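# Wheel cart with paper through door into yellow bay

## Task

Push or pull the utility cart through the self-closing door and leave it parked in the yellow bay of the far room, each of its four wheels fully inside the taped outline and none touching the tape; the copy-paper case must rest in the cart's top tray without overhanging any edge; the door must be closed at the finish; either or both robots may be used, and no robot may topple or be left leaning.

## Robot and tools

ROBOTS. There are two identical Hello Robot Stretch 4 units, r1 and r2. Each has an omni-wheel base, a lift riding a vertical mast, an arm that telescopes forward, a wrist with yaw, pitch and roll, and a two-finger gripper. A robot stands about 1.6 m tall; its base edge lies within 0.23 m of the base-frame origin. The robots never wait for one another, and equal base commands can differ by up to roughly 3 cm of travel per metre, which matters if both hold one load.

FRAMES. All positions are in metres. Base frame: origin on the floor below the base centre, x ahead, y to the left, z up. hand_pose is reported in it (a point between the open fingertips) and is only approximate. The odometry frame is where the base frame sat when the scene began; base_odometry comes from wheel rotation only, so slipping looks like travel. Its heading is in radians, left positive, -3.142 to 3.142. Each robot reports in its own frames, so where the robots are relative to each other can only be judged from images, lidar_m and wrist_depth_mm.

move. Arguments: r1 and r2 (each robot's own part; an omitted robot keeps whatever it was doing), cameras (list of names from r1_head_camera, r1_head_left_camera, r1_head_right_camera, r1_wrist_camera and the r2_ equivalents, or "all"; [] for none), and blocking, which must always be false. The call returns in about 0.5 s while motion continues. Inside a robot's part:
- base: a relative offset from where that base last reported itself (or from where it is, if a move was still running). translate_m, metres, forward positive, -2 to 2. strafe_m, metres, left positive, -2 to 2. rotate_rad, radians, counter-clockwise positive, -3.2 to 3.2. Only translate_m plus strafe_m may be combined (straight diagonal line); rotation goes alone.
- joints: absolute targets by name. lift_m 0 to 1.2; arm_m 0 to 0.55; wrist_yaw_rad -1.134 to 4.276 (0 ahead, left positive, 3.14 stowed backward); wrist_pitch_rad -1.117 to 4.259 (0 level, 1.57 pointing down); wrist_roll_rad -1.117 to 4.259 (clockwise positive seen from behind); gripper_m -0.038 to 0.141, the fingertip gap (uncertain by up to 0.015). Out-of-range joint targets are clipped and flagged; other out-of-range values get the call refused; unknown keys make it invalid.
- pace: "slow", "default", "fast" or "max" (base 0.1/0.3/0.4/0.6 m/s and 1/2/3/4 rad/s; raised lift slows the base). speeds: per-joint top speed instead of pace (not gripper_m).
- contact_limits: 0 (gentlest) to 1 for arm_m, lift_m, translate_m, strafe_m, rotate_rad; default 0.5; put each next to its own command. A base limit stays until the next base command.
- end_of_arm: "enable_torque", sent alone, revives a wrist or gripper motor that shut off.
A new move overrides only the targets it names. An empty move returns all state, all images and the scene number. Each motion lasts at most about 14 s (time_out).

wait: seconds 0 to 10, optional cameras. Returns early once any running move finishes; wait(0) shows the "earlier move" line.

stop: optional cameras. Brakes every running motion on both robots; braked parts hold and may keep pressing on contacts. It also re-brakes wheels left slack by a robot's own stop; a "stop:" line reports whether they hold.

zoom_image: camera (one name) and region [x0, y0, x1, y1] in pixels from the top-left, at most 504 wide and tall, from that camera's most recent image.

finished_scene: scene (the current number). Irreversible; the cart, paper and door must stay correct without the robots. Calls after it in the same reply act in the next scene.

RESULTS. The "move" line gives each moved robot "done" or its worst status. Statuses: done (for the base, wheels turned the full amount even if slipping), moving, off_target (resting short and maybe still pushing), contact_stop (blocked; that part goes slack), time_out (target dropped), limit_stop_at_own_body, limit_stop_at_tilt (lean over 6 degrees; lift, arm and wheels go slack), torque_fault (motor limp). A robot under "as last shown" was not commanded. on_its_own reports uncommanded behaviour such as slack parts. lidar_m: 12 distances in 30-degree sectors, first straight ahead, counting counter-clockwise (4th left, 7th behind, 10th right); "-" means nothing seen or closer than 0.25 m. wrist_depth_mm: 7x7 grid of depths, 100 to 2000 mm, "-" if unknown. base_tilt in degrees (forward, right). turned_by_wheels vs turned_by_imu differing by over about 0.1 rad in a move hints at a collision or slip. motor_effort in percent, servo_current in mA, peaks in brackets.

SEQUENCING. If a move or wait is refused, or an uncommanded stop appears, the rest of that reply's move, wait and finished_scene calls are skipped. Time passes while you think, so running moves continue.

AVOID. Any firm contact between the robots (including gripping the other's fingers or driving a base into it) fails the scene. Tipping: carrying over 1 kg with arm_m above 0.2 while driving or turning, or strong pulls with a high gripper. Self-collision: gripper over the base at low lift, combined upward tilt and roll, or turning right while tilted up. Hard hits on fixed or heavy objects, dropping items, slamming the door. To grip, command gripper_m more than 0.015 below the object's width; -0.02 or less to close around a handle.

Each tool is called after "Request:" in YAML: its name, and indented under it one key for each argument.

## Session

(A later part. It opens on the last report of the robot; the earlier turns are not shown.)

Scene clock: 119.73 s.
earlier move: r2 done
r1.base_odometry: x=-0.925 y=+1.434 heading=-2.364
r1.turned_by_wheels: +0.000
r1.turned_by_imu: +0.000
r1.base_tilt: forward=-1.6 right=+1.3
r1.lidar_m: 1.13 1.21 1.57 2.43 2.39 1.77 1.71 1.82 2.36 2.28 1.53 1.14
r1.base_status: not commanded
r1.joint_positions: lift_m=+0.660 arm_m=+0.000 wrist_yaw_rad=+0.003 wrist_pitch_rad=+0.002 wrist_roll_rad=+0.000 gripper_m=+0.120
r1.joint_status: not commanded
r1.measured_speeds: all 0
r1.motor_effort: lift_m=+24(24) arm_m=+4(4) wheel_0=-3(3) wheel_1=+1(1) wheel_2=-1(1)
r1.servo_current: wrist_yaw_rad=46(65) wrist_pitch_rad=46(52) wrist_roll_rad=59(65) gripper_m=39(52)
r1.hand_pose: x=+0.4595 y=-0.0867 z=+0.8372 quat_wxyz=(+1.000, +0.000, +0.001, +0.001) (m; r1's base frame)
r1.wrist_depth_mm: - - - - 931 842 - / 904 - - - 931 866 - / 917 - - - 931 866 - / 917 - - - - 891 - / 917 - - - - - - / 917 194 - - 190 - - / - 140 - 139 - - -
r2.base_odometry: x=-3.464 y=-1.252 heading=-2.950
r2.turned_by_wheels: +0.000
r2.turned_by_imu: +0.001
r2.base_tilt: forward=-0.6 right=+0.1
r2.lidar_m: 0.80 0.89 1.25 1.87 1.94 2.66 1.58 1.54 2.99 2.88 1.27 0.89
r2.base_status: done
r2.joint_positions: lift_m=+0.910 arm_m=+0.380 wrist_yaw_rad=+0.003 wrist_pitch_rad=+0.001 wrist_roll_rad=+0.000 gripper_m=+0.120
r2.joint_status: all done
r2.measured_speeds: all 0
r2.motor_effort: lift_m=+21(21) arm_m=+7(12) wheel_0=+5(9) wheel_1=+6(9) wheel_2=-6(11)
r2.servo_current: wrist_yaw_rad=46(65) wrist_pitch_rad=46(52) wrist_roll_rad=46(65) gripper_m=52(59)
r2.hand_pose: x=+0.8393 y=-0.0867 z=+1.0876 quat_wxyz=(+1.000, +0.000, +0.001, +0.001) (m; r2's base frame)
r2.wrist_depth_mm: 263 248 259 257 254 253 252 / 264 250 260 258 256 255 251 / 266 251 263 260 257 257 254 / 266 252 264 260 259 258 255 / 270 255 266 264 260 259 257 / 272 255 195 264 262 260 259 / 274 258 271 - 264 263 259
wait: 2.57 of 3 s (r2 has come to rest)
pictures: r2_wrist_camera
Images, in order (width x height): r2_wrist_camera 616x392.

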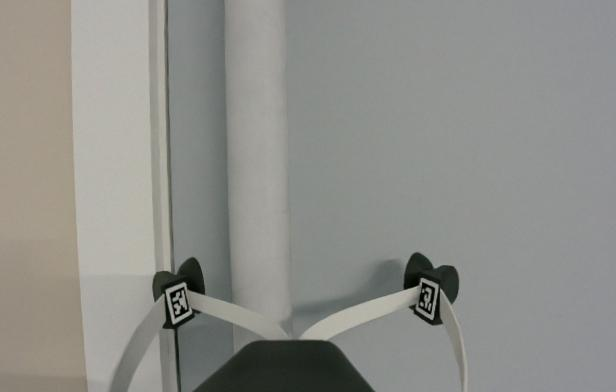

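Request:
move:
  blocking: false
  r2: {"base":{"translate_m":0.022,"strafe_m":0.015},"pace":"slow"}

Request:
wait:
  seconds: 1.5

Request:
move:
  blocking: false
  r2: {"joints":{"gripper_m":-0.02}}

Request:
wait:
  seconds: 3
  cameras: ["r2_wrist_camera"]

Scene clock: 127.30 s.
move: r2 moving
r1: as last shown
r1.lidar_m: 1.14 1.20 1.53 2.44 2.38 1.76 1.70 1.79 2.36 2.27 1.50 1.11
r1.motor_effort: lift_m=+24(24) arm_m=+4(4) wheel_0=-2(3) wheel_1=+1(1) wheel_2=-1(1)
r1.servo_current: wrist_yaw_rad=33(78) wrist_pitch_rad=39(46) wrist_roll_rad=46(59) gripper_m=46(52)
r1.wrist_depth_mm: - - - - 946 854 - / 904 - - - 946 854 - / 904 - - - 931 866 - / 917 - - - - 878 - / 904 - - - - - - / 946 195 - - 190 - - / - 140 - 139 - - -
r2.base_odometry: x=-3.474 y=-1.261 heading=-2.950
r2.turned_by_wheels: +0.000
r2.turned_by_imu: +0.000
r2.base_tilt: forward=-0.7 right=+0.1
r2.lidar_m: 0.78 0.89 1.22 1.84 1.94 2.64 1.60 1.57 2.99 2.85 1.23 0.90
r2.base_status: translate_m moving; strafe_m moving
r2.joint_positions: lift_m=+0.910 arm_m=+0.380 wrist_yaw_rad=+0.003 wrist_pitch_rad=+0.001 wrist_roll_rad=+0.000 gripper_m=+0.120
r2.joint_status: not commanded
r2.measured_speeds: translate_m=+0.043 strafe_m=+0.030 rotate_rad=+0.001 lift_m=+0.000 arm_m=+0.000 wrist_yaw_rad=+0.000 wrist_pitch_rad=+0.000 wrist_roll_rad=+0.000
r2.motor_effort: lift_m=+21(21) arm_m=+8(8) wheel_0=-6(7) wheel_1=+7(9) wheel_2=-10(10)
r2.servo_current: wrist_yaw_rad=46(59) wrist_pitch_rad=39(46) wrist_roll_rad=46(52) gripper_m=52(59)
r2.hand_pose: x=+0.8393 y=-0.0867 z=+1.0876 quat_wxyz=(+1.000, +0.000, +0.001, +0.001) (m; r2's base frame)
r2.wrist_depth_mm: 252 238 250 246 244 242 241 / 254 239 249 248 246 244 243 / 255 241 252 250 248 246 244 / 257 242 254 250 250 247 246 / 260 243 256 251 250 249 247 / 260 246 197 179 213 250 248 / 262 247 258 - 253 252 249
pictures: none

Scene clock: 128.07 s.
earlier move: r2 done
r1.base_odometry: x=-0.925 y=+1.434 heading=-2.364
r1.turned_by_wheels: +0.000
r1.turned_by_imu: +0.000
r1.base_tilt: forward=-1.6 right=+1.2
r1.lidar_m: 1.12 1.18 1.55 2.43 2.41 1.76 1.72 1.78 2.37 2.27 1.54 1.13
r1.base_status: not commanded
r1.joint_positions: lift_m=+0.660 arm_m=+0.000 wrist_yaw_rad=+0.003 wrist_pitch_rad=+0.002 wrist_roll_rad=+0.000 gripper_m=+0.120
r1.joint_status: not commanded
r1.measured_speeds: all 0
r1.motor_effort: lift_m=+24(24) arm_m=+4(4) wheel_0=-2(3) wheel_1=+0(1) wheel_2=-1(1)
r1.servo_current: wrist_yaw_rad=65(78) wrist_pitch_rad=39(46) wrist_roll_rad=33(72) gripper_m=39(52)
r1.hand_pose: x=+0.4595 y=-0.0867 z=+0.8372 quat_wxyz=(+1.000, +0.000, +0.001, +0.001) (m; r1's base frame)
r1.wrist_depth_mm: - - - - 931 854 - / 917 - - - 931 854 - / 891 - - - 917 866 - / 917 - - - - 866 - / 904 - - - - - - / 917 193 - - 190 - - / - 140 - 139 - - -
r2.base_odometry: x=-3.483 y=-1.270 heading=-2.950
r2.turned_by_wheels: +0.000
r2.turned_by_imu: +0.000
r2.base_tilt: forward=-0.7 right=+0.1
r2.lidar_m: 0.78 0.87 1.24 1.85 1.93 2.67 1.57 1.57 3.02 2.89 1.23 0.87
r2.base_status: done
r2.joint_positions: lift_m=+0.910 arm_m=+0.380 wrist_yaw_rad=+0.000 wrist_pitch_rad=+0.001 wrist_roll_rad=+0.000 gripper_m=+0.120
r2.joint_status: not commanded
r2.measured_speeds: all 0
r2.motor_effort: lift_m=+21(21) arm_m=+7(8) wheel_0=-2(7) wheel_1=+6(9) wheel_2=-11(11)
r2.servo_current: wrist_yaw_rad=33(59) wrist_pitch_rad=39(46) wrist_roll_rad=46(59) gripper_m=52(59)
r2.hand_pose: x=+0.8391 y=-0.0873 z=+1.0876 quat_wxyz=(+1.000, +0.000, +0.001, +0.000) (m; r2's base frame)
r2.wrist_depth_mm: 241 226 239 236 236 236 234 / 241 229 240 238 238 236 235 / 243 229 242 240 238 237 237 / 245 231 242 175 241 238 237 / 247 232 245 173 242 240 240 / 249 235 195 163 220 242 241 / 249 236 248 - 244 244 243
wait: 0.77 of 1.5 s (r2 has come to rest)
pictures: none

Scene clock: 128.57 s.
move: r2 moving
r1: as last shown
r1.base_tilt: forward=-1.6 right=+1.3
r1.lidar_m: 1.13 1.19 1.56 2.43 2.40 1.76 1.70 1.80 2.37 2.27 1.50 1.14
r1.motor_effort: lift_m=+24(24) arm_m=+4(4) wheel_0=-3(3) wheel_1=+1(1) wheel_2=-1(1)
r1.servo_current: wrist_yaw_rad=52(72) wrist_pitch_rad=39(46) wrist_roll_rad=46(65) gripper_m=46(46)
r1.wrist_depth_mm: - - - - 931 854 - / 904 - - - 931 854 - / 891 - - - 946 866 - / 917 - - - - 878 - / 917 - - - - - - / 917 194 - - 190 - - / - 140 - 139 - - -
r2.base_odometry: x=-3.483 y=-1.270 heading=-2.950
r2.turned_by_wheels: +0.000
r2.turned_by_imu: +0.000
r2.base_tilt: forward=-0.7 right=+0.0
r2.lidar_m: 0.80 0.88 1.20 1.85 1.94 2.65 1.62 1.56 3.02 2.88 1.23 0.89
r2.base_status: not commanded
r2.joint_positions: lift_m=+0.910 arm_m=+0.380 wrist_yaw_rad=+0.000 wrist_pitch_rad=+0.001 wrist_roll_rad=+0.000 gripper_m=+0.106
r2.joint_status: gripper_m moving
r2.measured_speeds: translate_m=+0.000 strafe_m=+0.000 rotate_rad=+0.000 lift_m=+0.000 arm_m=+0.000 wrist_yaw_rad=-0.002 wrist_pitch_rad=+0.000 wrist_roll_rad=+0.000
r2.motor_effort: lift_m=+21(21) arm_m=+8(8) wheel_0=-2(2) wheel_1=+6(6) wheel_2=-10(11)
r2.servo_current: wrist_yaw_rad=39(46) wrist_pitch_rad=39(46) wrist_roll_rad=46(52) gripper_m=124(150)
r2.hand_pose: x=+0.8391 y=-0.0873 z=+1.0876 quat_wxyz=(+1.000, +0.000, +0.001, +0.000) (m; r2's base frame)
r2.wrist_depth_mm: 240 226 239 236 236 235 234 / 241 229 240 237 237 236 236 / 244 230 242 240 238 238 236 / 245 231 245 175 240 239 239 / 247 233 245 173 242 242 239 / 249 233 193 165 243 242 241 / 248 236 248 - 245 244 243
pictures: none

Scene clock: 130.23 s.
earlier move: r2 done
r1.base_odometry: x=-0.925 y=+1.434 heading=-2.364
r1.turned_by_wheels: +0.000
r1.turned_by_imu: +0.000
r1.base_tilt: forward=-1.6 right=+1.3
r1.lidar_m: 1.13 1.19 1.52 2.42 2.42 1.78 1.71 1.81 2.36 2.27 1.51 1.15
r1.base_status: not commanded
r1.joint_positions: lift_m=+0.660 arm_m=+0.000 wrist_yaw_rad=+0.003 wrist_pitch_rad=+0.002 wrist_roll_rad=+0.000 gripper_m=+0.120
r1.joint_status: not commanded
r1.measured_speeds: all 0
r1.motor_effort: lift_m=+24(24) arm_m=+4(4) wheel_0=-2(3) wheel_1=+1(1) wheel_2=-1(1)
r1.servo_current: wrist_yaw_rad=65(72) wrist_pitch_rad=39(52) wrist_roll_rad=33(65) gripper_m=39(52)
r1.hand_pose: x=+0.4595 y=-0.0867 z=+0.8372 quat_wxyz=(+1.000, +0.000, +0.001, +0.001) (m; r1's base frame)
r1.wrist_depth_mm: - - - - 917 854 - / 904 - - - 946 854 - / 904 - - - 931 854 - / 931 - - - - 878 - / 904 - - - - - - / 931 194 - - 190 - - / - 140 - 139 - - -
r2.base_odometry: x=-3.483 y=-1.270 heading=-2.949
r2.turned_by_wheels: +0.001
r2.turned_by_imu: +0.001
r2.base_tilt: forward=-0.7 right=+0.0
r2.lidar_m: 0.78 0.89 1.19 1.85 1.94 2.63 1.60 1.54 2.99 2.87 1.22 0.88
r2.base_status: not commanded
r2.joint_positions: lift_m=+0.910 arm_m=+0.380 wrist_yaw_rad=+0.003 wrist_pitch_rad=+0.001 wrist_roll_rad=+0.000 gripper_m=-0.019
r2.joint_status: all done
r2.measured_speeds: all 0
r2.motor_effort: lift_m=+21(21) arm_m=+6(8) wheel_0=+3(3) wheel_1=+6(6) wheel_2=-1(11)
r2.servo_current: wrist_yaw_rad=39(59) wrist_pitch_rad=39(46) wrist_roll_rad=46(59) gripper_m=91(280)
r2.hand_pose: x=+0.8394 y=-0.0867 z=+1.0876 quat_wxyz=(+1.000, +0.000, +0.001, +0.001) (m; r2's base frame)
r2.wrist_depth_mm: 241 226 237 156 232 230 228 / 243 228 238 158 234 230 229 / 245 228 241 158 236 233 230 / 246 231 242 159 236 234 232 / 248 232 243 160 237 236 233 / 249 233 187 162 182 236 235 / 253 236 246 - - 236 236
wait: 1.67 of 3 s (r2 has come to rest)
pictures: r2_wrist_camera
Images, in order (width x height): r2_wrist_camera 616x392.

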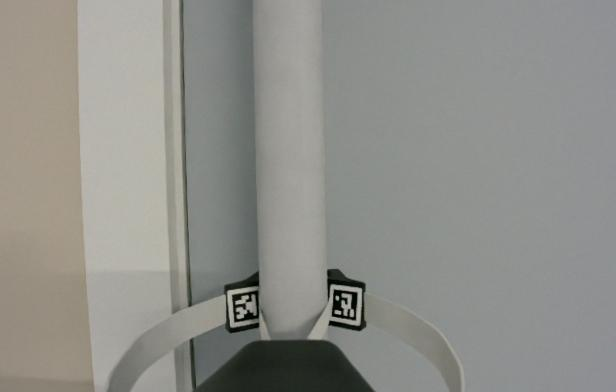

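Request:
move:
  blocking: false
  r2: {"base":{"translate_m":-0.218,"strafe_m":-0.111},"joints":{"wrist_yaw_rad":0.24},"speeds":{"wrist_yaw_rad":0.1},"pace":"slow"}

Request:
wait:
  seconds: 4
  cameras: ["r2_wrist_camera","r2_head_camera","r1_head_camera"]

Scene clock: 149.57 s.
move: r2 moving
r1: as last shown
r1.lidar_m: 1.13 1.20 1.57 2.43 2.42 1.79 1.71 1.80 2.38 2.26 1.49 1.16
r1.servo_current: wrist_yaw_rad=59(59) wrist_pitch_rad=39(46) wrist_roll_rad=52(52) gripper_m=46(52)
r1.wrist_depth_mm: - - - - 904 866 - / 904 - - - 946 854 - / 904 - - - 931 891 - / 904 - - - - 878 - / 917 - - - - - - / 917 193 - - 190 - - / - 140 - 139 - - -
r2.base_odometry: x=-3.472 y=-1.262 heading=-2.949
r2.turned_by_wheels: +0.000
r2.turned_by_imu: +0.001
r2.base_tilt: forward=-0.6 right=+0.1
r2.lidar_m: 0.78 0.89 1.20 1.86 1.92 2.63 1.60 1.54 2.99 2.87 1.19 0.88
r2.base_status: translate_m moving; strafe_m moving
r2.joint_positions: lift_m=+0.910 arm_m=+0.380 wrist_yaw_rad=+0.045 wrist_pitch_rad=+0.001 wrist_roll_rad=+0.000 gripper_m=-0.019
r2.joint_status: wrist_yaw_rad moving
r2.measured_speeds: translate_m=-0.045 strafe_m=-0.025 rotate_rad=+0.002 lift_m=+0.000 arm_m=+0.001 wrist_yaw_rad=+0.143 wrist_pitch_rad=+0.000 wrist_roll_rad=+0.000
r2.motor_effort: lift_m=+21(21) arm_m=+1(7) wheel_0=-2(5) wheel_1=-7(7) wheel_2=+13(13)
r2.servo_current: wrist_yaw_rad=33(91) wrist_pitch_rad=46(46) wrist_roll_rad=46(59) gripper_m=85(98)
r2.hand_pose: x=+0.8430 y=-0.0743 z=+1.0876 quat_wxyz=(+1.000, +0.000, +0.001, +0.023) (m; r2's base frame)
r2.wrist_depth_mm: 256 237 245 163 237 233 229 / 256 237 246 166 238 233 230 / 259 240 248 166 239 236 232 / 260 242 250 168 243 237 233 / 263 244 252 167 242 239 235 / 264 246 188 168 183 239 236 / 266 246 255 - 245 239 236
pictures: none

Scene clock: 152.70 s.
earlier move: r2 done
r1.base_odometry: x=-0.925 y=+1.434 heading=-2.364
r1.turned_by_wheels: +0.000
r1.turned_by_imu: +0.000
r1.base_tilt: forward=-1.6 right=+1.3
r1.lidar_m: 1.24 1.21 1.51 2.43 2.38 1.80 1.71 1.80 2.34 2.27 1.50 1.14
r1.base_status: not commanded
r1.joint_positions: lift_m=+0.660 arm_m=+0.000 wrist_yaw_rad=+0.003 wrist_pitch_rad=+0.002 wrist_roll_rad=+0.000 gripper_m=+0.120
r1.joint_status: not commanded
r1.measured_speeds: all 0
r1.motor_effort: lift_m=+24(24) arm_m=+4(4) wheel_0=-2(3) wheel_1=+1(1) wheel_2=-1(1)
r1.servo_current: wrist_yaw_rad=52(72) wrist_pitch_rad=39(52) wrist_roll_rad=52(72) gripper_m=46(52)
r1.hand_pose: x=+0.4595 y=-0.0867 z=+0.8372 quat_wxyz=(+1.000, +0.000, +0.001, +0.001) (m; r1's base frame)
r1.wrist_depth_mm: - - - - 1098 831 - / 917 - - - 1118 854 - / 917 - - - 1118 878 - / 917 - - - - 878 - / 917 - - - - - - / - 195 - - 190 - - / - 140 - 139 1808 854 -
r2.base_odometry: x=-3.291 y=-1.120 heading=-2.946
r2.turned_by_wheels: +0.003
r2.turned_by_imu: -0.001
r2.base_tilt: forward=-0.6 right=+0.0
r2.lidar_m: 0.78 1.10 1.48 1.96 2.04 2.78 1.35 1.32 2.92 2.76 1.50 0.98
r2.base_status: done
r2.joint_positions: lift_m=+0.910 arm_m=+0.380 wrist_yaw_rad=+0.254 wrist_pitch_rad=+0.001 wrist_roll_rad=+0.000 gripper_m=-0.019
r2.joint_status: all done
r2.measured_speeds: all 0
r2.motor_effort: lift_m=+21(21) arm_m=-5(7) wheel_0=+11(13) wheel_1=+1(15) wheel_2=+26(28)
r2.servo_current: wrist_yaw_rad=91(98) wrist_pitch_rad=39(52) wrist_roll_rad=59(59) gripper_m=91(104)
r2.hand_pose: x=+0.8521 y=-0.0122 z=+1.0876 quat_wxyz=(+0.992, +0.000, +0.001, +0.127) (m; r2's base frame)
r2.wrist_depth_mm: - - 247 167 236 231 227 / - - 249 165 236 232 228 / - - 250 167 238 233 229 / - - 251 168 241 234 229 / - - 254 169 242 236 231 / - - 186 171 240 236 233 / - - 258 - - 236 234
wait: 3.13 of 4 s (r2 has come to rest)
pictures: r1_head_camera, r2_head_camera, r2_wrist_camera
Images, in order (width x height): r1_head_camera 420x560, r2_head_camera 420x560, r2_wrist_camera 616x392.

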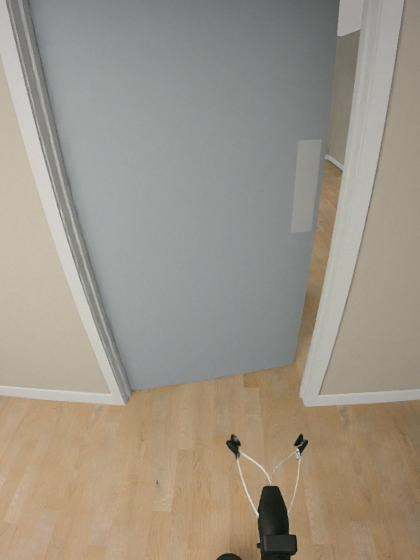

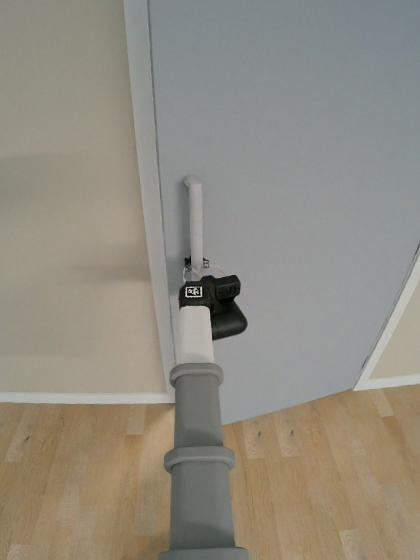

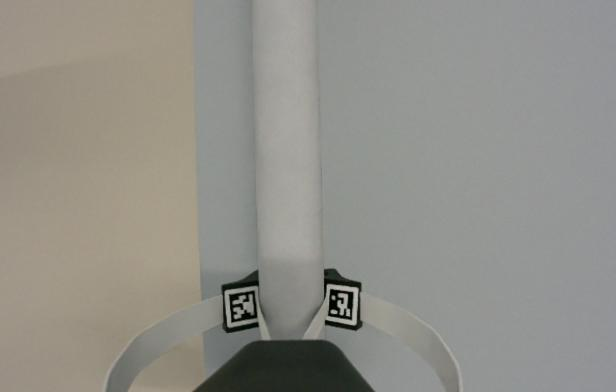

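Request:
move:
  blocking: false
  r2: {"base":{"translate_m":-0.185,"strafe_m":-0.159},"joints":{"wrist_yaw_rad":0.48},"speeds":{"wrist_yaw_rad":0.1},"pace":"slow"}

Request:
wait:
  seconds: 4

Request:
move:
  blocking: false
  r2: {"base":{"translate_m":-0.142,"strafe_m":-0.199},"joints":{"wrist_yaw_rad":0.72},"speeds":{"wrist_yaw_rad":0.1},"pace":"slow"}

Request:
wait:
  seconds: 4
  cameras: ["r2_wrist_camera","r2_head_right_camera"]

Scene clock: 159.70 s.
move: r2 moving
r1: as last shown
r1.lidar_m: 1.24 1.21 1.54 2.44 2.42 1.78 1.71 1.81 2.35 2.27 1.54 1.15
r1.motor_effort: lift_m=+24(24) arm_m=+4(4) wheel_0=-3(3) wheel_1=+1(1) wheel_2=-1(1)
r1.servo_current: wrist_yaw_rad=52(59) wrist_pitch_rad=33(52) wrist_roll_rad=39(72) gripper_m=39(46)
r1.wrist_depth_mm: - - - - - 842 - / 917 - - - 1118 866 - / 917 - - - 1138 866 - / 904 - - - - 878 - / 917 - - - - - - / - 195 - - 190 - - / - 140 - 139 1921 842 -
r2.base_odometry: x=-3.283 y=-1.109 heading=-2.943
r2.turned_by_wheels: +0.003
r2.turned_by_imu: +0.004
r2.base_tilt: forward=-0.6 right=+0.1
r2.lidar_m: 0.79 1.11 1.57 1.98 2.05 2.79 1.33 1.31 2.88 2.77 1.56 0.97
r2.base_status: translate_m moving; strafe_m moving
r2.joint_positions: lift_m=+0.910 arm_m=+0.380 wrist_yaw_rad=+0.292 wrist_pitch_rad=+0.001 wrist_roll_rad=+0.000 gripper_m=-0.019
r2.joint_status: wrist_yaw_rad moving
r2.measured_speeds: translate_m=-0.038 strafe_m=-0.035 rotate_rad=+0.003 lift_m=+0.000 arm_m=+0.000 wrist_yaw_rad=+0.100 wrist_pitch_rad=+0.000 wrist_roll_rad=+0.000
r2.motor_effort: lift_m=+21(21) arm_m=-5(5) wheel_0=+17(19) wheel_1=-5(6) wheel_2=+27(27)
r2.servo_current: wrist_yaw_rad=85(111) wrist_pitch_rad=39(46) wrist_roll_rad=39(46) gripper_m=91(98)
r2.hand_pose: x=+0.8523 y=-0.0006 z=+1.0876 quat_wxyz=(+0.989, +0.000, +0.001, +0.146) (m; r2's base frame)
r2.wrist_depth_mm: - - 250 165 236 229 223 / - - 250 166 236 229 224 / - - 253 166 238 231 226 / - - 254 169 239 233 227 / - - 254 168 242 234 228 / - - 184 168 182 235 231 / - - - - 243 234 231
pictures: none

Scene clock: 162.87 s.
earlier move: r2 done
r1.base_odometry: x=-0.925 y=+1.434 heading=-2.364
r1.turned_by_wheels: +0.000
r1.turned_by_imu: +0.000
r1.base_tilt: forward=-1.6 right=+1.3
r1.lidar_m: 1.29 1.22 1.55 2.43 2.41 1.77 1.70 1.78 2.35 2.26 1.51 1.13
r1.base_status: not commanded
r1.joint_positions: lift_m=+0.660 arm_m=+0.000 wrist_yaw_rad=+0.003 wrist_pitch_rad=+0.002 wrist_roll_rad=+0.000 gripper_m=+0.120
r1.joint_status: not commanded
r1.measured_speeds: all 0
r1.motor_effort: lift_m=+24(24) arm_m=+3(4) wheel_0=-2(3) wheel_1=+1(1) wheel_2=-1(1)
r1.servo_current: wrist_yaw_rad=46(65) wrist_pitch_rad=39(52) wrist_roll_rad=72(72) gripper_m=39(46)
r1.hand_pose: x=+0.4595 y=-0.0867 z=+0.8372 quat_wxyz=(+1.000, +0.000, +0.001, +0.001) (m; r1's base frame)
r1.wrist_depth_mm: - - - - - 854 - / 946 - - 1281 - 866 - / 931 - - 1281 - 878 - / 931 - - - - 891 - / - - - - - - - / - 195 - - 194 - - / - 140 - 139 1808 854 -
r2.base_odometry: x=-3.141 y=-0.928 heading=-2.942
r2.turned_by_wheels: +0.001
r2.turned_by_imu: +0.027
r2.base_tilt: forward=-0.7 right=+0.0
r2.lidar_m: 0.76 1.31 1.83 2.12 2.23 3.09 1.13 1.11 2.70 2.63 1.70 1.04
r2.base_status: done
r2.joint_positions: lift_m=+0.910 arm_m=+0.380 wrist_yaw_rad=+0.493 wrist_pitch_rad=+0.001 wrist_roll_rad=+0.000 gripper_m=-0.019
r2.joint_status: all done
r2.measured_speeds: all 0
r2.motor_effort: lift_m=+21(21) arm_m=-6(6) wheel_0=+23(25) wheel_1=+0(7) wheel_2=+26(30)
r2.servo_current: wrist_yaw_rad=78(111) wrist_pitch_rad=39(46) wrist_roll_rad=52(59) gripper_m=91(98)
r2.hand_pose: x=+0.8464 y=+0.0595 z=+1.0876 quat_wxyz=(+0.970, +0.000, +0.001, +0.244) (m; r2's base frame)
r2.wrist_depth_mm: - - 250 166 233 224 217 / - - 252 167 233 224 219 / - - 253 167 235 228 220 / - - 255 167 237 229 221 / - - 256 168 239 229 223 / - - 186 170 235 230 223 / - - - - - 228 226
wait: 3.17 of 4 s (r2 has come to rest)
pictures: none

Scene clock: 163.37 s.
move: r2 moving
r1: as last shown
r1.lidar_m: 1.29 1.22 1.56 2.44 2.43 1.78 1.70 1.79 2.36 2.26 1.51 1.15
r1.motor_effort: lift_m=+24(24) arm_m=+4(4) wheel_0=-2(3) wheel_1=+1(1) wheel_2=-1(1)
r1.servo_current: wrist_yaw_rad=52(72) wrist_pitch_rad=39(52) wrist_roll_rad=39(72) gripper_m=46(52)
r1.wrist_depth_mm: - - - - - 842 - / 917 - - 1281 - 854 - / 917 - - 1281 - 854 - / 931 - - - - 866 - / - - - - - - - / - 194 - - 194 - - / - 140 - 139 1921 842 -
r2.base_odometry: x=-3.136 y=-0.916 heading=-2.940
r2.turned_by_wheels: +0.003
r2.turned_by_imu: +0.007
r2.base_tilt: forward=-0.6 right=+0.1
r2.lidar_m: 0.80 1.29 1.83 2.13 2.24 3.17 1.13 1.10 2.66 2.60 1.71 1.07
r2.base_status: translate_m moving; strafe_m moving
r2.joint_positions: lift_m=+0.910 arm_m=+0.380 wrist_yaw_rad=+0.530 wrist_pitch_rad=+0.001 wrist_roll_rad=+0.000 gripper_m=-0.019
r2.joint_status: wrist_yaw_rad moving
r2.measured_speeds: translate_m=-0.029 strafe_m=-0.042 rotate_rad=+0.001 lift_m=+0.000 arm_m=+0.000 wrist_yaw_rad=+0.097 wrist_pitch_rad=+0.000 wrist_roll_rad=+0.000
r2.motor_effort: lift_m=+21(21) arm_m=-6(6) wheel_0=+12(20) wheel_1=-4(7) wheel_2=+23(26)
r2.servo_current: wrist_yaw_rad=59(98) wrist_pitch_rad=33(46) wrist_roll_rad=52(59) gripper_m=91(98)
r2.hand_pose: x=+0.8441 y=+0.0703 z=+1.0876 quat_wxyz=(+0.965, +0.000, +0.001, +0.262) (m; r2's base frame)
r2.wrist_depth_mm: - - 252 164 231 222 215 / - - 253 166 233 223 216 / - - 255 166 236 226 217 / - - 256 169 236 225 219 / - - 258 167 237 227 220 / 1708 - 184 169 182 228 220 / - - - - 238 226 222
pictures: none

Scene clock: 166.60 s.
earlier move: r2 done
r1.base_odometry: x=-0.925 y=+1.434 heading=-2.364
r1.turned_by_wheels: +0.000
r1.turned_by_imu: +0.000
r1.base_tilt: forward=-1.6 right=+1.3
r1.lidar_m: 1.35 1.22 1.57 2.44 2.38 1.76 1.70 1.82 2.33 2.26 1.51 1.14
r1.base_status: not commanded
r1.joint_positions: lift_m=+0.660 arm_m=+0.000 wrist_yaw_rad=+0.003 wrist_pitch_rad=+0.002 wrist_roll_rad=+0.000 gripper_m=+0.120
r1.joint_status: not commanded
r1.measured_speeds: all 0
r1.motor_effort: lift_m=+24(24) arm_m=+4(4) wheel_0=-3(3) wheel_1=+0(1) wheel_2=-1(1)
r1.servo_current: wrist_yaw_rad=59(72) wrist_pitch_rad=39(52) wrist_roll_rad=46(72) gripper_m=39(52)
r1.hand_pose: x=+0.4595 y=-0.0867 z=+0.8372 quat_wxyz=(+1.000, +0.000, +0.001, +0.001) (m; r1's base frame)
r1.wrist_depth_mm: - - - - - 866 - / 917 - - 1397 - 866 - / 931 - - 1430 - 878 - / - - - - - 891 - / - - - - - - - / - 194 - - 211 - - / - 140 - 143 1921 842 -
r2.base_odometry: x=-3.042 y=-0.705 heading=-2.938
r2.turned_by_wheels: +0.001
r2.turned_by_imu: +0.070
r2.base_tilt: forward=-0.6 right=+0.0
r2.lidar_m: 0.76 0.84 2.15 2.32 2.52 1.14 0.96 3.16 2.46 2.42 1.75 1.09
r2.base_status: done
r2.joint_positions: lift_m=+0.910 arm_m=+0.380 wrist_yaw_rad=+0.732 wrist_pitch_rad=+0.001 wrist_roll_rad=+0.000 gripper_m=-0.019
r2.joint_status: all done
r2.measured_speeds: all 0
r2.motor_effort: lift_m=+21(21) arm_m=-9(9) wheel_0=+19(28) wheel_1=+5(7) wheel_2=+22(29)
r2.servo_current: wrist_yaw_rad=78(111) wrist_pitch_rad=39(46) wrist_roll_rad=39(65) gripper_m=98(98)
r2.hand_pose: x=+0.8241 y=+0.1278 z=+1.0876 quat_wxyz=(+0.934, +0.000, +0.000, +0.358) (m; r2's base frame)
r2.wrist_depth_mm: - - 257 166 226 210 201 / - - 257 166 228 213 204 / - - 260 167 229 213 202 / - - 263 167 230 214 205 / - - 263 167 232 216 206 / - - 185 171 182 216 206 / - - - - 232 212 208
wait: 3.23 of 4 s (r2 has come to rest)
pictures: r2_head_right_camera, r2_wrist_camera
Images, in order (width x height): r2_head_right_camera 420x672, r2_wrist_camera 616x392.

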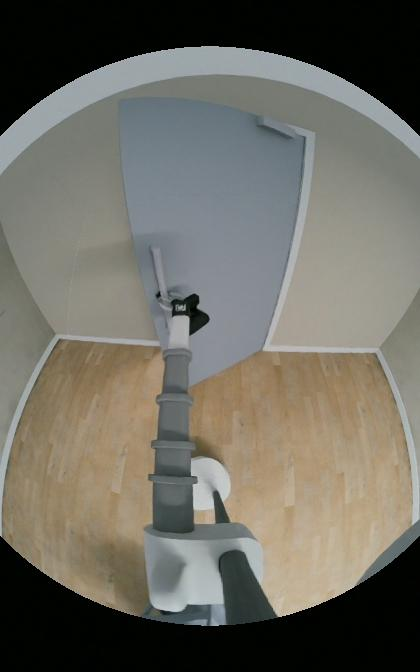

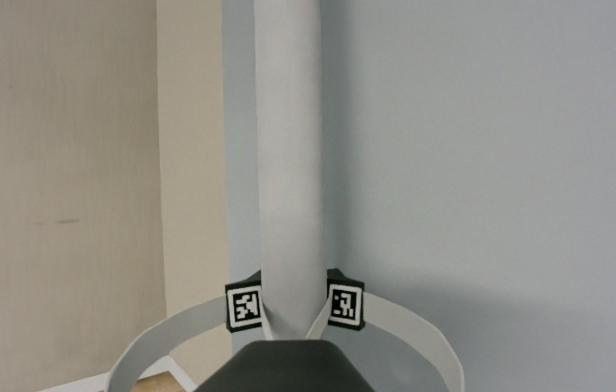

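Request:
move:
  blocking: false
  r2: {"base":{"translate_m":-0.113,"strafe_m":-0.217},"joints":{"wrist_yaw_rad":0.85},"speeds":{"wrist_yaw_rad":0.06},"pace":"slow"}

Request:
wait:
  seconds: 4
  cameras: ["r2_wrist_camera"]

Scene clock: 175.37 s.
move: r2 moving
r1: as last shown
r1.lidar_m: 1.35 1.23 1.55 2.43 2.41 1.78 1.71 1.80 2.36 2.27 1.52 1.14
r1.motor_effort: lift_m=+24(24) arm_m=+4(4) wheel_0=-3(3) wheel_1=+1(1) wheel_2=-1(1)
r1.servo_current: wrist_yaw_rad=33(52) wrist_pitch_rad=33(52) wrist_roll_rad=46(65) gripper_m=46(46)
r1.wrist_depth_mm: - - - - - 854 - / 931 - - 1430 - 854 - / 917 - - 1464 - 866 - / - - - - - 891 - / - - - - - - - / - 195 - - 212 - - / - 140 - 143 1921 854 -
r2.base_odometry: x=-3.039 y=-0.693 heading=-2.935
r2.turned_by_wheels: +0.003
r2.turned_by_imu: +0.005
r2.base_tilt: forward=-0.7 right=+0.1
r2.lidar_m: 0.78 0.86 2.17 2.34 2.53 1.14 0.96 3.13 2.45 2.40 1.75 1.12
r2.base_status: translate_m moving; strafe_m moving
r2.joint_positions: lift_m=+0.910 arm_m=+0.380 wrist_yaw_rad=+0.753 wrist_pitch_rad=+0.001 wrist_roll_rad=+0.000 gripper_m=-0.019
r2.joint_status: wrist_yaw_rad moving
r2.measured_speeds: translate_m=-0.023 strafe_m=-0.045 rotate_rad=+0.002 lift_m=+0.000 arm_m=+0.000 wrist_yaw_rad=+0.066 wrist_pitch_rad=+0.000 wrist_roll_rad=+0.000
r2.motor_effort: lift_m=+21(21) arm_m=-9(9) wheel_0=+20(25) wheel_1=-4(6) wheel_2=+26(28)
r2.servo_current: wrist_yaw_rad=59(91) wrist_pitch_rad=39(46) wrist_roll_rad=39(59) gripper_m=91(104)
r2.hand_pose: x=+0.8214 y=+0.1334 z=+1.0876 quat_wxyz=(+0.930, +0.000, +0.000, +0.368) (m; r2's base frame)
r2.wrist_depth_mm: - - 258 164 225 211 200 / - - 260 166 228 212 202 / - - 262 166 228 213 202 / - - 265 169 230 214 203 / - - 267 167 232 214 204 / - - 184 168 183 216 205 / - - - - 231 211 206
pictures: none

Scene clock: 179.17 s.
earlier move: r2 done
r1.base_odometry: x=-0.925 y=+1.434 heading=-2.364
r1.turned_by_wheels: +0.000
r1.turned_by_imu: +0.000
r1.base_tilt: forward=-1.6 right=+1.3
r1.lidar_m: 1.38 1.23 1.54 2.44 2.38 1.78 1.71 1.82 2.34 2.25 1.52 1.14
r1.base_status: not commanded
r1.joint_positions: lift_m=+0.660 arm_m=+0.000 wrist_yaw_rad=+0.003 wrist_pitch_rad=+0.002 wrist_roll_rad=+0.000 gripper_m=+0.120
r1.joint_status: not commanded
r1.measured_speeds: all 0
r1.motor_effort: lift_m=+24(24) arm_m=+4(4) wheel_0=-3(3) wheel_1=+1(1) wheel_2=-1(1)
r1.servo_current: wrist_yaw_rad=39(72) wrist_pitch_rad=39(52) wrist_roll_rad=52(65) gripper_m=33(52)
r1.hand_pose: x=+0.4595 y=-0.0867 z=+0.8372 quat_wxyz=(+1.000, +0.000, +0.001, +0.001) (m; r1's base frame)
r1.wrist_depth_mm: - - - - - 854 - / 946 - - - - 854 - / - - - 1576 - 854 - / - - - - - 878 - / - - - - - - - / - 194 - - 212 - - / - 140 - 143 1921 854 -
r2.base_odometry: x=-2.977 y=-0.469 heading=-2.936
r2.turned_by_wheels: -0.001
r2.turned_by_imu: +0.164
r2.base_tilt: forward=-0.6 right=+0.1
r2.lidar_m: 0.77 0.82 2.54 2.54 3.00 0.96 1.18 2.55 2.17 2.21 1.56 1.08
r2.base_status: done
r2.joint_positions: lift_m=+0.910 arm_m=+0.380 wrist_yaw_rad=+0.861 wrist_pitch_rad=+0.001 wrist_roll_rad=+0.000 gripper_m=-0.019
r2.joint_status: all done
r2.measured_speeds: translate_m=+0.001 strafe_m=-0.001 rotate_rad=-0.001 lift_m=+0.000 arm_m=+0.000 wrist_yaw_rad=+0.000 wrist_pitch_rad=+0.000 wrist_roll_rad=+0.000
r2.motor_effort: lift_m=+21(21) arm_m=-10(10) wheel_0=+16(29) wheel_1=+4(6) wheel_2=+14(29)
r2.servo_current: wrist_yaw_rad=78(91) wrist_pitch_rad=39(46) wrist_roll_rad=46(72) gripper_m=85(104)
r2.hand_pose: x=+0.8054 y=+0.1619 z=+1.0876 quat_wxyz=(+0.909, +0.000, +0.000, +0.418) (m; r2's base frame)
r2.wrist_depth_mm: - - - 165 219 198 - / - - - 166 220 198 185 / - - - 166 222 200 185 / - - - 169 224 201 187 / - - - 167 226 202 186 / - - 187 168 183 204 189 / - - - - 224 195 189
wait: 3.80 of 4 s (r2 has come to rest)
pictures: r2_wrist_camera
Images, in order (width x height): r2_wrist_camera 616x392.

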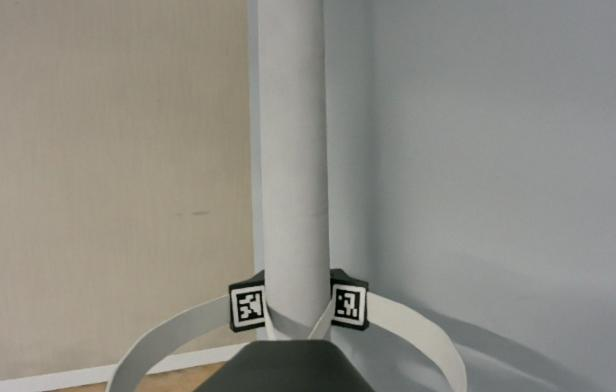

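Request:
move:
  blocking: false
  r2: {"base":{"rotate_rad":0.11},"joints":{"wrist_yaw_rad":0.53,"arm_m":0.355},"speeds":{"wrist_yaw_rad":0.8},"pace":"slow"}

Request:
wait:
  seconds: 3
  cameras: ["r2_wrist_camera"]

Scene clock: 217.10 s.
move: r2 moving
r1: as last shown
r1.base_tilt: forward=-1.6 right=+1.2
r1.lidar_m: 1.36 1.22 1.54 2.43 2.41 1.76 1.70 1.80 2.34 2.26 1.50 1.15
r1.motor_effort: lift_m=+24(24) arm_m=+3(4) wheel_0=-3(3) wheel_1=+0(1) wheel_2=-1(1)
r1.servo_current: wrist_yaw_rad=39(59) wrist_pitch_rad=46(46) wrist_roll_rad=39(59) gripper_m=46(46)
r1.wrist_depth_mm: - - - - - 854 - / 946 - - - - 854 - / - - - 1537 - 854 - / - - - - - 878 - / - - - - - - - / - 193 - - 212 - - / - 140 - 143 1921 842 -
r2.base_odometry: x=-2.977 y=-0.470 heading=-2.839
r2.turned_by_wheels: +0.097
r2.turned_by_imu: +0.096
r2.base_tilt: forward=-0.6 right=+0.0
r2.lidar_m: 0.79 1.71 2.52 2.57 3.18 0.96 1.50 2.42 2.20 2.23 1.47 0.99
r2.base_status: rotate_rad moving
r2.joint_positions: lift_m=+0.910 arm_m=+0.368 wrist_yaw_rad=+0.572 wrist_pitch_rad=+0.001 wrist_roll_rad=+0.000 gripper_m=-0.019
r2.joint_status: arm_m moving; wrist_yaw_rad moving
r2.measured_speeds: translate_m=+0.001 strafe_m=+0.000 rotate_rad=+0.184 lift_m=+0.000 arm_m=-0.049 wrist_yaw_rad=-0.541 wrist_pitch_rad=+0.000 wrist_roll_rad=+0.000
r2.motor_effort: lift_m=+21(21) arm_m=-18(18) wheel_0=+2(16) wheel_1=-1(6) wheel_2=+10(13)
r2.servo_current: wrist_yaw_rad=215(332) wrist_pitch_rad=39(46) wrist_roll_rad=52(65) gripper_m=91(98)
r2.hand_pose: x=+0.8286 y=+0.0826 z=+1.0876 quat_wxyz=(+0.959, +0.000, +0.001, +0.282) (m; r2's base frame)
r2.wrist_depth_mm: - - - 163 227 211 201 / - - - 164 229 213 203 / - - - 167 229 214 204 / - - - 168 232 214 204 / - - - 168 232 216 206 / - - 188 169 183 217 206 / - - - - 231 213 208
pictures: none

Scene clock: 217.90 s.
earlier move: r2 done
r1.base_odometry: x=-0.925 y=+1.434 heading=-2.364
r1.turned_by_wheels: +0.000
r1.turned_by_imu: +0.000
r1.base_tilt: forward=-1.6 right=+1.3
r1.lidar_m: 1.37 1.19 1.56 2.42 2.42 1.77 1.69 1.79 2.35 2.25 1.53 1.14
r1.base_status: not commanded
r1.joint_positions: lift_m=+0.660 arm_m=+0.000 wrist_yaw_rad=+0.003 wrist_pitch_rad=+0.002 wrist_roll_rad=+0.000 gripper_m=+0.120
r1.joint_status: not commanded
r1.measured_speeds: all 0
r1.motor_effort: lift_m=+24(24) arm_m=+4(4) wheel_0=-3(3) wheel_1=+1(1) wheel_2=-1(1)
r1.servo_current: wrist_yaw_rad=39(59) wrist_pitch_rad=39(46) wrist_roll_rad=52(72) gripper_m=46(46)
r1.hand_pose: x=+0.4595 y=-0.0867 z=+0.8372 quat_wxyz=(+1.000, +0.000, +0.001, +0.001) (m; r1's base frame)
r1.wrist_depth_mm: - - - - - 842 - / 946 - - - - 854 - / - - - 1537 - 878 - / - - - - - 878 - / - - - - - - - / - 193 - - 213 - - / - 140 - 143 1983 854 -
r2.base_odometry: x=-2.977 y=-0.470 heading=-2.826
r2.turned_by_wheels: +0.013
r2.turned_by_imu: +0.013
r2.base_tilt: forward=-0.6 right=+0.1
r2.lidar_m: 0.77 1.73 2.55 2.57 1.25 0.93 1.58 2.43 2.20 2.21 1.50 0.99
r2.base_status: done
r2.joint_positions: lift_m=+0.910 arm_m=+0.356 wrist_yaw_rad=+0.539 wrist_pitch_rad=+0.001 wrist_roll_rad=+0.000 gripper_m=-0.019
r2.joint_status: all done
r2.measured_speeds: all 0
r2.motor_effort: lift_m=+21(21) arm_m=-13(18) wheel_0=-1(16) wheel_1=-4(6) wheel_2=+5(13)
r2.servo_current: wrist_yaw_rad=65(332) wrist_pitch_rad=39(46) wrist_roll_rad=52(65) gripper_m=91(98)
r2.hand_pose: x=+0.8188 y=+0.0731 z=+1.0876 quat_wxyz=(+0.964, +0.000, +0.001, +0.266) (m; r2's base frame)
r2.wrist_depth_mm: - - - 164 229 215 208 / - - - 166 231 216 208 / - - - 166 232 220 210 / - - - 167 233 220 212 / - - - 169 236 221 212 / - - 186 170 182 222 213 / - - 267 - 235 219 214
wait: 0.80 of 3 s (r2 has come to rest)
pictures: r2_wrist_camera
Images, in order (width x height): r2_wrist_camera 616x392.

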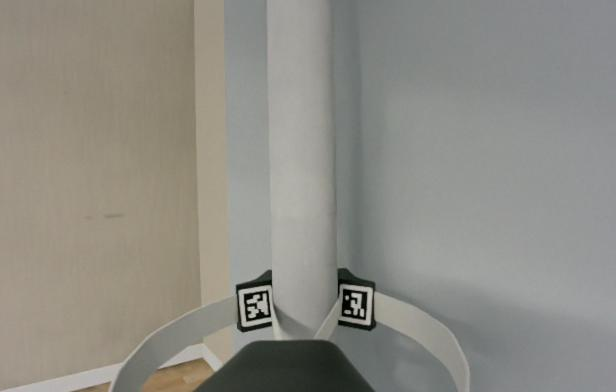

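Request:
move:
  blocking: false
  r2: {"base":{"translate_m":-0.1,"strafe_m":-0.125},"joints":{"wrist_yaw_rad":0.67},"speeds":{"wrist_yaw_rad":0.1},"pace":"slow"}

Request:
wait:
  seconds: 3

Request:
move:
  blocking: false
  r2: {"base":{"translate_m":-0.085,"strafe_m":-0.128},"joints":{"wrist_yaw_rad":0.8},"speeds":{"wrist_yaw_rad":0.1},"pace":"slow"}

Request:
wait:
  seconds: 3
  cameras: ["r2_wrist_camera","r2_head_right_camera"]

Scene clock: 225.80 s.
move: r2 moving
r1: as last shown
r1.lidar_m: 1.39 1.21 1.56 2.43 2.41 1.77 1.70 1.82 2.37 2.25 1.52 1.13
r1.servo_current: wrist_yaw_rad=46(52) wrist_pitch_rad=46(46) wrist_roll_rad=52(59) gripper_m=46(46)
r1.wrist_depth_mm: - - - - - 866 - / 960 - - - - 866 - / - - - 1537 - 866 - / - - - - - 878 - / - - - - - - - / - 193 - - 212 - - / - 140 - 144 1921 854 -
r2.base_odometry: x=-2.972 y=-0.458 heading=-2.825
r2.turned_by_wheels: +0.001
r2.turned_by_imu: +0.002
r2.base_tilt: forward=-0.6 right=+0.1
r2.lidar_m: 0.76 1.74 2.54 2.60 1.24 0.95 3.65 2.42 2.19 2.22 1.50 0.99
r2.base_status: translate_m moving; strafe_m moving
r2.joint_positions: lift_m=+0.910 arm_m=+0.356 wrist_yaw_rad=+0.571 wrist_pitch_rad=+0.001 wrist_roll_rad=+0.000 gripper_m=-0.019
r2.joint_status: wrist_yaw_rad moving
r2.measured_speeds: translate_m=-0.031 strafe_m=-0.038 rotate_rad=+0.001 lift_m=+0.000 arm_m=+0.000 wrist_yaw_rad=+0.095 wrist_pitch_rad=+0.000 wrist_roll_rad=+0.000
r2.motor_effort: lift_m=+21(21) arm_m=-13(14) wheel_0=+3(6) wheel_1=-10(11) wheel_2=+17(19)
r2.servo_current: wrist_yaw_rad=52(72) wrist_pitch_rad=39(46) wrist_roll_rad=46(52) gripper_m=91(98)
r2.hand_pose: x=+0.8164 y=+0.0822 z=+1.0876 quat_wxyz=(+0.960, +0.000, +0.001, +0.282) (m; r2's base frame)
r2.wrist_depth_mm: - - - 163 229 215 205 / - - - 166 230 216 - / - - - 167 232 218 208 / - - - 166 234 218 210 / - - - 169 234 220 211 / - - 186 172 180 221 211 / - - - - 234 216 211
pictures: none

Scene clock: 228.27 s.
earlier move: r2 done
r1.base_odometry: x=-0.925 y=+1.434 heading=-2.364
r1.turned_by_wheels: +0.000
r1.turned_by_imu: +0.000
r1.base_tilt: forward=-1.6 right=+1.3
r1.lidar_m: 1.41 1.23 1.55 2.44 2.44 1.78 1.71 1.82 2.34 2.27 1.52 1.14
r1.base_status: not commanded
r1.joint_positions: lift_m=+0.660 arm_m=+0.000 wrist_yaw_rad=+0.003 wrist_pitch_rad=+0.002 wrist_roll_rad=+0.000 gripper_m=+0.120
r1.joint_status: not commanded
r1.measured_speeds: all 0
r1.motor_effort: lift_m=+24(24) arm_m=+4(4) wheel_0=-3(3) wheel_1=+1(1) wheel_2=-1(1)
r1.servo_current: wrist_yaw_rad=65(65) wrist_pitch_rad=39(52) wrist_roll_rad=46(65) gripper_m=46(46)
r1.hand_pose: x=+0.4595 y=-0.0867 z=+0.8372 quat_wxyz=(+1.000, +0.000, +0.001, +0.001) (m; r1's base frame)
r1.wrist_depth_mm: - - - - - 854 - / - - - - - 878 - / - - - - - 878 - / - - - - - 878 - / - - - - - - - / - 194 - - 211 - - / - 140 - 143 1921 854 -
r2.base_odometry: x=-2.921 y=-0.320 heading=-2.822
r2.turned_by_wheels: +0.002
r2.turned_by_imu: +0.022
r2.base_tilt: forward=-0.6 right=+0.1
r2.lidar_m: 0.73 1.80 2.70 2.74 1.08 0.93 3.38 2.21 2.04 2.09 1.52 1.04
r2.base_status: done
r2.joint_positions: lift_m=+0.910 arm_m=+0.355 wrist_yaw_rad=+0.684 wrist_pitch_rad=+0.001 wrist_roll_rad=+0.000 gripper_m=-0.019
r2.joint_status: all done
r2.measured_speeds: translate_m=-0.001 strafe_m=+0.000 rotate_rad=-0.002 lift_m=+0.000 arm_m=+0.000 wrist_yaw_rad=+0.000 wrist_pitch_rad=+0.000 wrist_roll_rad=+0.000
r2.motor_effort: lift_m=+21(21) arm_m=-10(14) wheel_0=+22(27) wheel_1=+3(12) wheel_2=+20(25)
r2.servo_current: wrist_yaw_rad=78(98) wrist_pitch_rad=39(46) wrist_roll_rad=39(59) gripper_m=98(98)
r2.hand_pose: x=+0.8050 y=+0.1145 z=+1.0876 quat_wxyz=(+0.942, +0.000, +0.000, +0.335) (m; r2's base frame)
r2.wrist_depth_mm: - - - 166 224 210 200 / - - - 167 227 211 202 / - - - 167 228 212 202 / - - - 167 229 213 202 / - - - 168 231 215 204 / - - 188 170 224 216 205 / - - - - 232 213 205
wait: 2.47 of 3 s (r2 has come to rest)
pictures: none

Scene clock: 228.77 s.
move: r2 moving
r1: as last shown
r1.base_tilt: forward=-1.5 right=+1.2
r1.lidar_m: 1.42 1.23 1.53 2.43 2.40 1.77 1.69 1.80 2.35 2.27 1.52 1.15
r1.motor_effort: lift_m=+24(24) arm_m=+4(4) wheel_0=-2(3) wheel_1=+1(1) wheel_2=-1(1)
r1.servo_current: wrist_yaw_rad=46(65) wrist_pitch_rad=46(46) wrist_roll_rad=52(65) gripper_m=39(46)
r1.wrist_depth_mm: - - - - - 854 - / - - - - - 878 - / - - - - - 878 - / - - - - - 866 - / - - - - - - - / - 195 - - 212 - - / - 140 - 143 1921 842 -
r2.base_odometry: x=-2.918 y=-0.308 heading=-2.819
r2.turned_by_wheels: +0.003
r2.turned_by_imu: +0.005
r2.base_tilt: forward=-0.6 right=+0.1
r2.lidar_m: 0.74 1.82 2.71 2.76 1.05 0.93 3.30 2.20 2.03 2.07 1.52 1.06
r2.base_status: translate_m moving; strafe_m moving
r2.joint_positions: lift_m=+0.910 arm_m=+0.355 wrist_yaw_rad=+0.720 wrist_pitch_rad=+0.001 wrist_roll_rad=+0.000 gripper_m=-0.019
r2.joint_status: wrist_yaw_rad moving
r2.measured_speeds: translate_m=-0.027 strafe_m=-0.040 rotate_rad=-0.002 lift_m=+0.000 arm_m=+0.000 wrist_yaw_rad=+0.097 wrist_pitch_rad=+0.000 wrist_roll_rad=+0.000
r2.motor_effort: lift_m=+21(21) arm_m=-10(10) wheel_0=+21(25) wheel_1=-3(4) wheel_2=+23(24)
r2.servo_current: wrist_yaw_rad=78(124) wrist_pitch_rad=39(46) wrist_roll_rad=46(52) gripper_m=85(98)
r2.hand_pose: x=+0.8007 y=+0.1244 z=+1.0876 quat_wxyz=(+0.936, +0.000, +0.000, +0.352) (m; r2's base frame)
r2.wrist_depth_mm: - - - 164 225 208 198 / - - - 166 227 209 198 / - - - 166 228 211 199 / - - - 168 229 212 202 / - - - 167 231 213 202 / - - 187 168 182 214 204 / - - - - 231 208 204
pictures: none

Scene clock: 231.10 s.
earlier move: r2 done
r1.base_odometry: x=-0.925 y=+1.434 heading=-2.364
r1.turned_by_wheels: +0.000
r1.turned_by_imu: +0.000
r1.base_tilt: forward=-1.6 right=+1.2
r1.lidar_m: 1.45 1.24 1.56 2.44 2.42 1.75 1.71 1.79 2.37 2.27 1.52 1.12
r1.base_status: not commanded
r1.joint_positions: lift_m=+0.660 arm_m=+0.000 wrist_yaw_rad=+0.003 wrist_pitch_rad=+0.002 wrist_roll_rad=+0.000 gripper_m=+0.120
r1.joint_status: not commanded
r1.measured_speeds: all 0
r1.motor_effort: lift_m=+24(24) arm_m=+4(4) wheel_0=-2(3) wheel_1=+1(1) wheel_2=-1(1)
r1.servo_current: wrist_yaw_rad=65(78) wrist_pitch_rad=52(52) wrist_roll_rad=52(65) gripper_m=46(46)
r1.hand_pose: x=+0.4595 y=-0.0867 z=+0.8372 quat_wxyz=(+1.000, +0.000, +0.001, +0.001) (m; r1's base frame)
r1.wrist_depth_mm: - - - - - 854 - / - - - - - 866 - / - - - - - 878 - / - - - - - 878 - / - - - - - - - / - 194 - - 212 - - / - 140 - 144 1921 854 -
r2.base_odometry: x=-2.881 y=-0.172 heading=-2.818
r2.turned_by_wheels: +0.001
r2.turned_by_imu: +0.053
r2.base_tilt: forward=-0.6 right=+0.0
r2.lidar_m: 0.74 0.81 2.84 2.91 0.99 1.06 2.93 2.03 1.90 1.94 1.49 1.09
r2.base_status: done
r2.joint_positions: lift_m=+0.910 arm_m=+0.355 wrist_yaw_rad=+0.814 wrist_pitch_rad=+0.001 wrist_roll_rad=+0.000 gripper_m=-0.019
r2.joint_status: all done
r2.measured_speeds: all 0
r2.motor_effort: lift_m=+21(21) arm_m=-9(10) wheel_0=+24(31) wheel_1=+5(6) wheel_2=+22(26)
r2.servo_current: wrist_yaw_rad=78(124) wrist_pitch_rad=46(46) wrist_roll_rad=46(59) gripper_m=91(104)
r2.hand_pose: x=+0.7878 y=+0.1496 z=+1.0876 quat_wxyz=(+0.918, +0.000, +0.000, +0.396) (m; r2's base frame)
r2.wrist_depth_mm: - - - 167 220 203 191 / - - - 165 223 204 192 / - - - 167 225 206 193 / - - - 167 226 206 194 / - - - 168 228 208 196 / - - 189 169 219 209 196 / - - - - 228 204 198
wait: 2.33 of 3 s (r2 has come to rest)
pictures: r2_head_right_camera, r2_wrist_camera
Images, in order (width x height): r2_head_right_camera 420x672, r2_wrist_camera 616x392.

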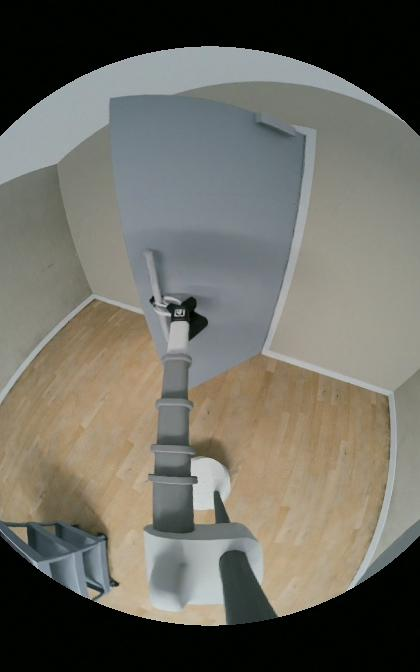

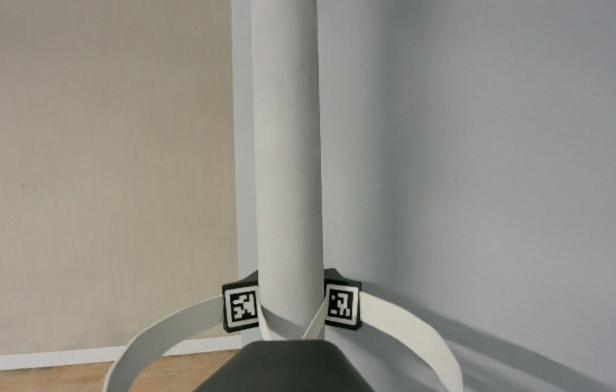

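Request:
move:
  blocking: false
  r2: {"base":{"rotate_rad":0.2},"joints":{"wrist_yaw_rad":0.27,"arm_m":0.331},"speeds":{"wrist_yaw_rad":1.3},"pace":"slow"}

Request:
wait:
  seconds: 3
  cameras: ["r2_wrist_camera"]

Scene clock: 240.63 s.
move: r2 moving
r1: as last shown
r1.base_tilt: forward=-1.6 right=+1.3
r1.lidar_m: 1.44 1.22 1.57 2.44 2.41 1.77 1.69 1.80 2.37 2.27 1.48 1.13
r1.motor_effort: lift_m=+24(24) arm_m=+3(4) wheel_0=-2(3) wheel_1=+1(1) wheel_2=-1(1)
r1.servo_current: wrist_yaw_rad=52(59) wrist_pitch_rad=46(46) wrist_roll_rad=59(59) gripper_m=46(46)
r1.wrist_depth_mm: - - - - - 866 - / - - - - - 866 - / - - - - - 866 - / - - - - - 878 - / - - - - - - - / - 195 - - 212 - - / - 140 - 144 1983 854 -
r2.base_odometry: x=-2.881 y=-0.172 heading=-2.697
r2.turned_by_wheels: +0.121
r2.turned_by_imu: +0.119
r2.base_tilt: forward=-0.7 right=+0.1
r2.lidar_m: 0.75 2.14 2.80 3.02 0.98 1.23 2.58 1.94 1.90 1.91 1.42 0.96
r2.base_status: rotate_rad moving
r2.joint_positions: lift_m=+0.910 arm_m=+0.343 wrist_yaw_rad=+0.488 wrist_pitch_rad=+0.001 wrist_roll_rad=+0.000 gripper_m=-0.019
r2.joint_status: arm_m moving; wrist_yaw_rad moving
r2.measured_speeds: translate_m=+0.001 strafe_m=-0.002 rotate_rad=+0.418 lift_m=+0.000 arm_m=-0.047 wrist_yaw_rad=-1.153 wrist_pitch_rad=+0.000 wrist_roll_rad=+0.000
r2.motor_effort: lift_m=+21(21) arm_m=-13(13) wheel_0=+8(21) wheel_1=-4(6) wheel_2=+7(20)
r2.servo_current: wrist_yaw_rad=338(585) wrist_pitch_rad=33(46) wrist_roll_rad=52(52) gripper_m=98(98)
r2.hand_pose: x=+0.8095 y=+0.0579 z=+1.0876 quat_wxyz=(+0.970, +0.000, +0.001, +0.241) (m; r2's base frame)
r2.wrist_depth_mm: - - - 164 229 219 210 / - - 258 166 232 220 211 / - - 259 166 233 222 214 / - - 262 168 234 224 214 / - - 264 167 236 223 216 / - - 187 170 182 224 217 / - - - - 236 222 219
pictures: none

Scene clock: 241.43 s.
earlier move: r2 done
r1.base_odometry: x=-0.925 y=+1.434 heading=-2.364
r1.turned_by_wheels: +0.000
r1.turned_by_imu: +0.000
r1.base_tilt: forward=-1.6 right=+1.3
r1.lidar_m: 1.46 1.23 1.56 2.44 2.42 1.77 1.70 1.83 2.36 2.25 1.51 1.15
r1.base_status: not commanded
r1.joint_positions: lift_m=+0.660 arm_m=+0.000 wrist_yaw_rad=+0.003 wrist_pitch_rad=+0.002 wrist_roll_rad=+0.000 gripper_m=+0.120
r1.joint_status: not commanded
r1.measured_speeds: all 0
r1.motor_effort: lift_m=+24(24) arm_m=+4(4) wheel_0=-3(3) wheel_1=+1(1) wheel_2=-1(1)
r1.servo_current: wrist_yaw_rad=46(65) wrist_pitch_rad=46(46) wrist_roll_rad=59(65) gripper_m=39(52)
r1.hand_pose: x=+0.4595 y=-0.0867 z=+0.8372 quat_wxyz=(+1.000, +0.000, +0.001, +0.001) (m; r1's base frame)
r1.wrist_depth_mm: - - - - - 842 - / - - - - - 866 - / - - - - - 854 - / - - - - - 891 - / - - - - - - - / - 193 - - 211 - - / - 140 - 144 1921 854 -
r2.base_odometry: x=-2.881 y=-0.172 heading=-2.619
r2.turned_by_wheels: +0.079
r2.turned_by_imu: +0.077
r2.base_tilt: forward=-0.6 right=+0.1
r2.lidar_m: 0.76 2.36 2.85 3.11 0.99 1.37 2.41 1.92 1.89 1.79 1.42 0.93
r2.base_status: done
r2.joint_positions: lift_m=+0.910 arm_m=+0.331 wrist_yaw_rad=+0.278 wrist_pitch_rad=+0.001 wrist_roll_rad=+0.000 gripper_m=-0.019
r2.joint_status: all done
r2.measured_speeds: all 0
r2.motor_effort: lift_m=+21(21) arm_m=-12(18) wheel_0=-6(21) wheel_1=-7(7) wheel_2=+3(20)
r2.servo_current: wrist_yaw_rad=59(585) wrist_pitch_rad=39(46) wrist_roll_rad=46(52) gripper_m=91(98)
r2.hand_pose: x=+0.8037 y=-0.0050 z=+1.0876 quat_wxyz=(+0.990, +0.000, +0.001, +0.138) (m; r2's base frame)
r2.wrist_depth_mm: - - 244 163 240 238 236 / - - 246 165 241 240 237 / - - 247 167 242 241 239 / - - 249 167 244 241 240 / - - 250 168 245 243 242 / - - 187 168 182 246 243 / - - 253 - 248 246 246
wait: 0.80 of 3 s (r2 has come to rest)
pictures: r2_wrist_camera
Images, in order (width x height): r2_wrist_camera 616x392.

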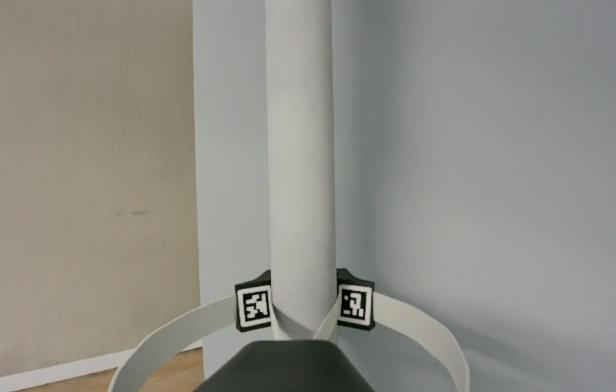

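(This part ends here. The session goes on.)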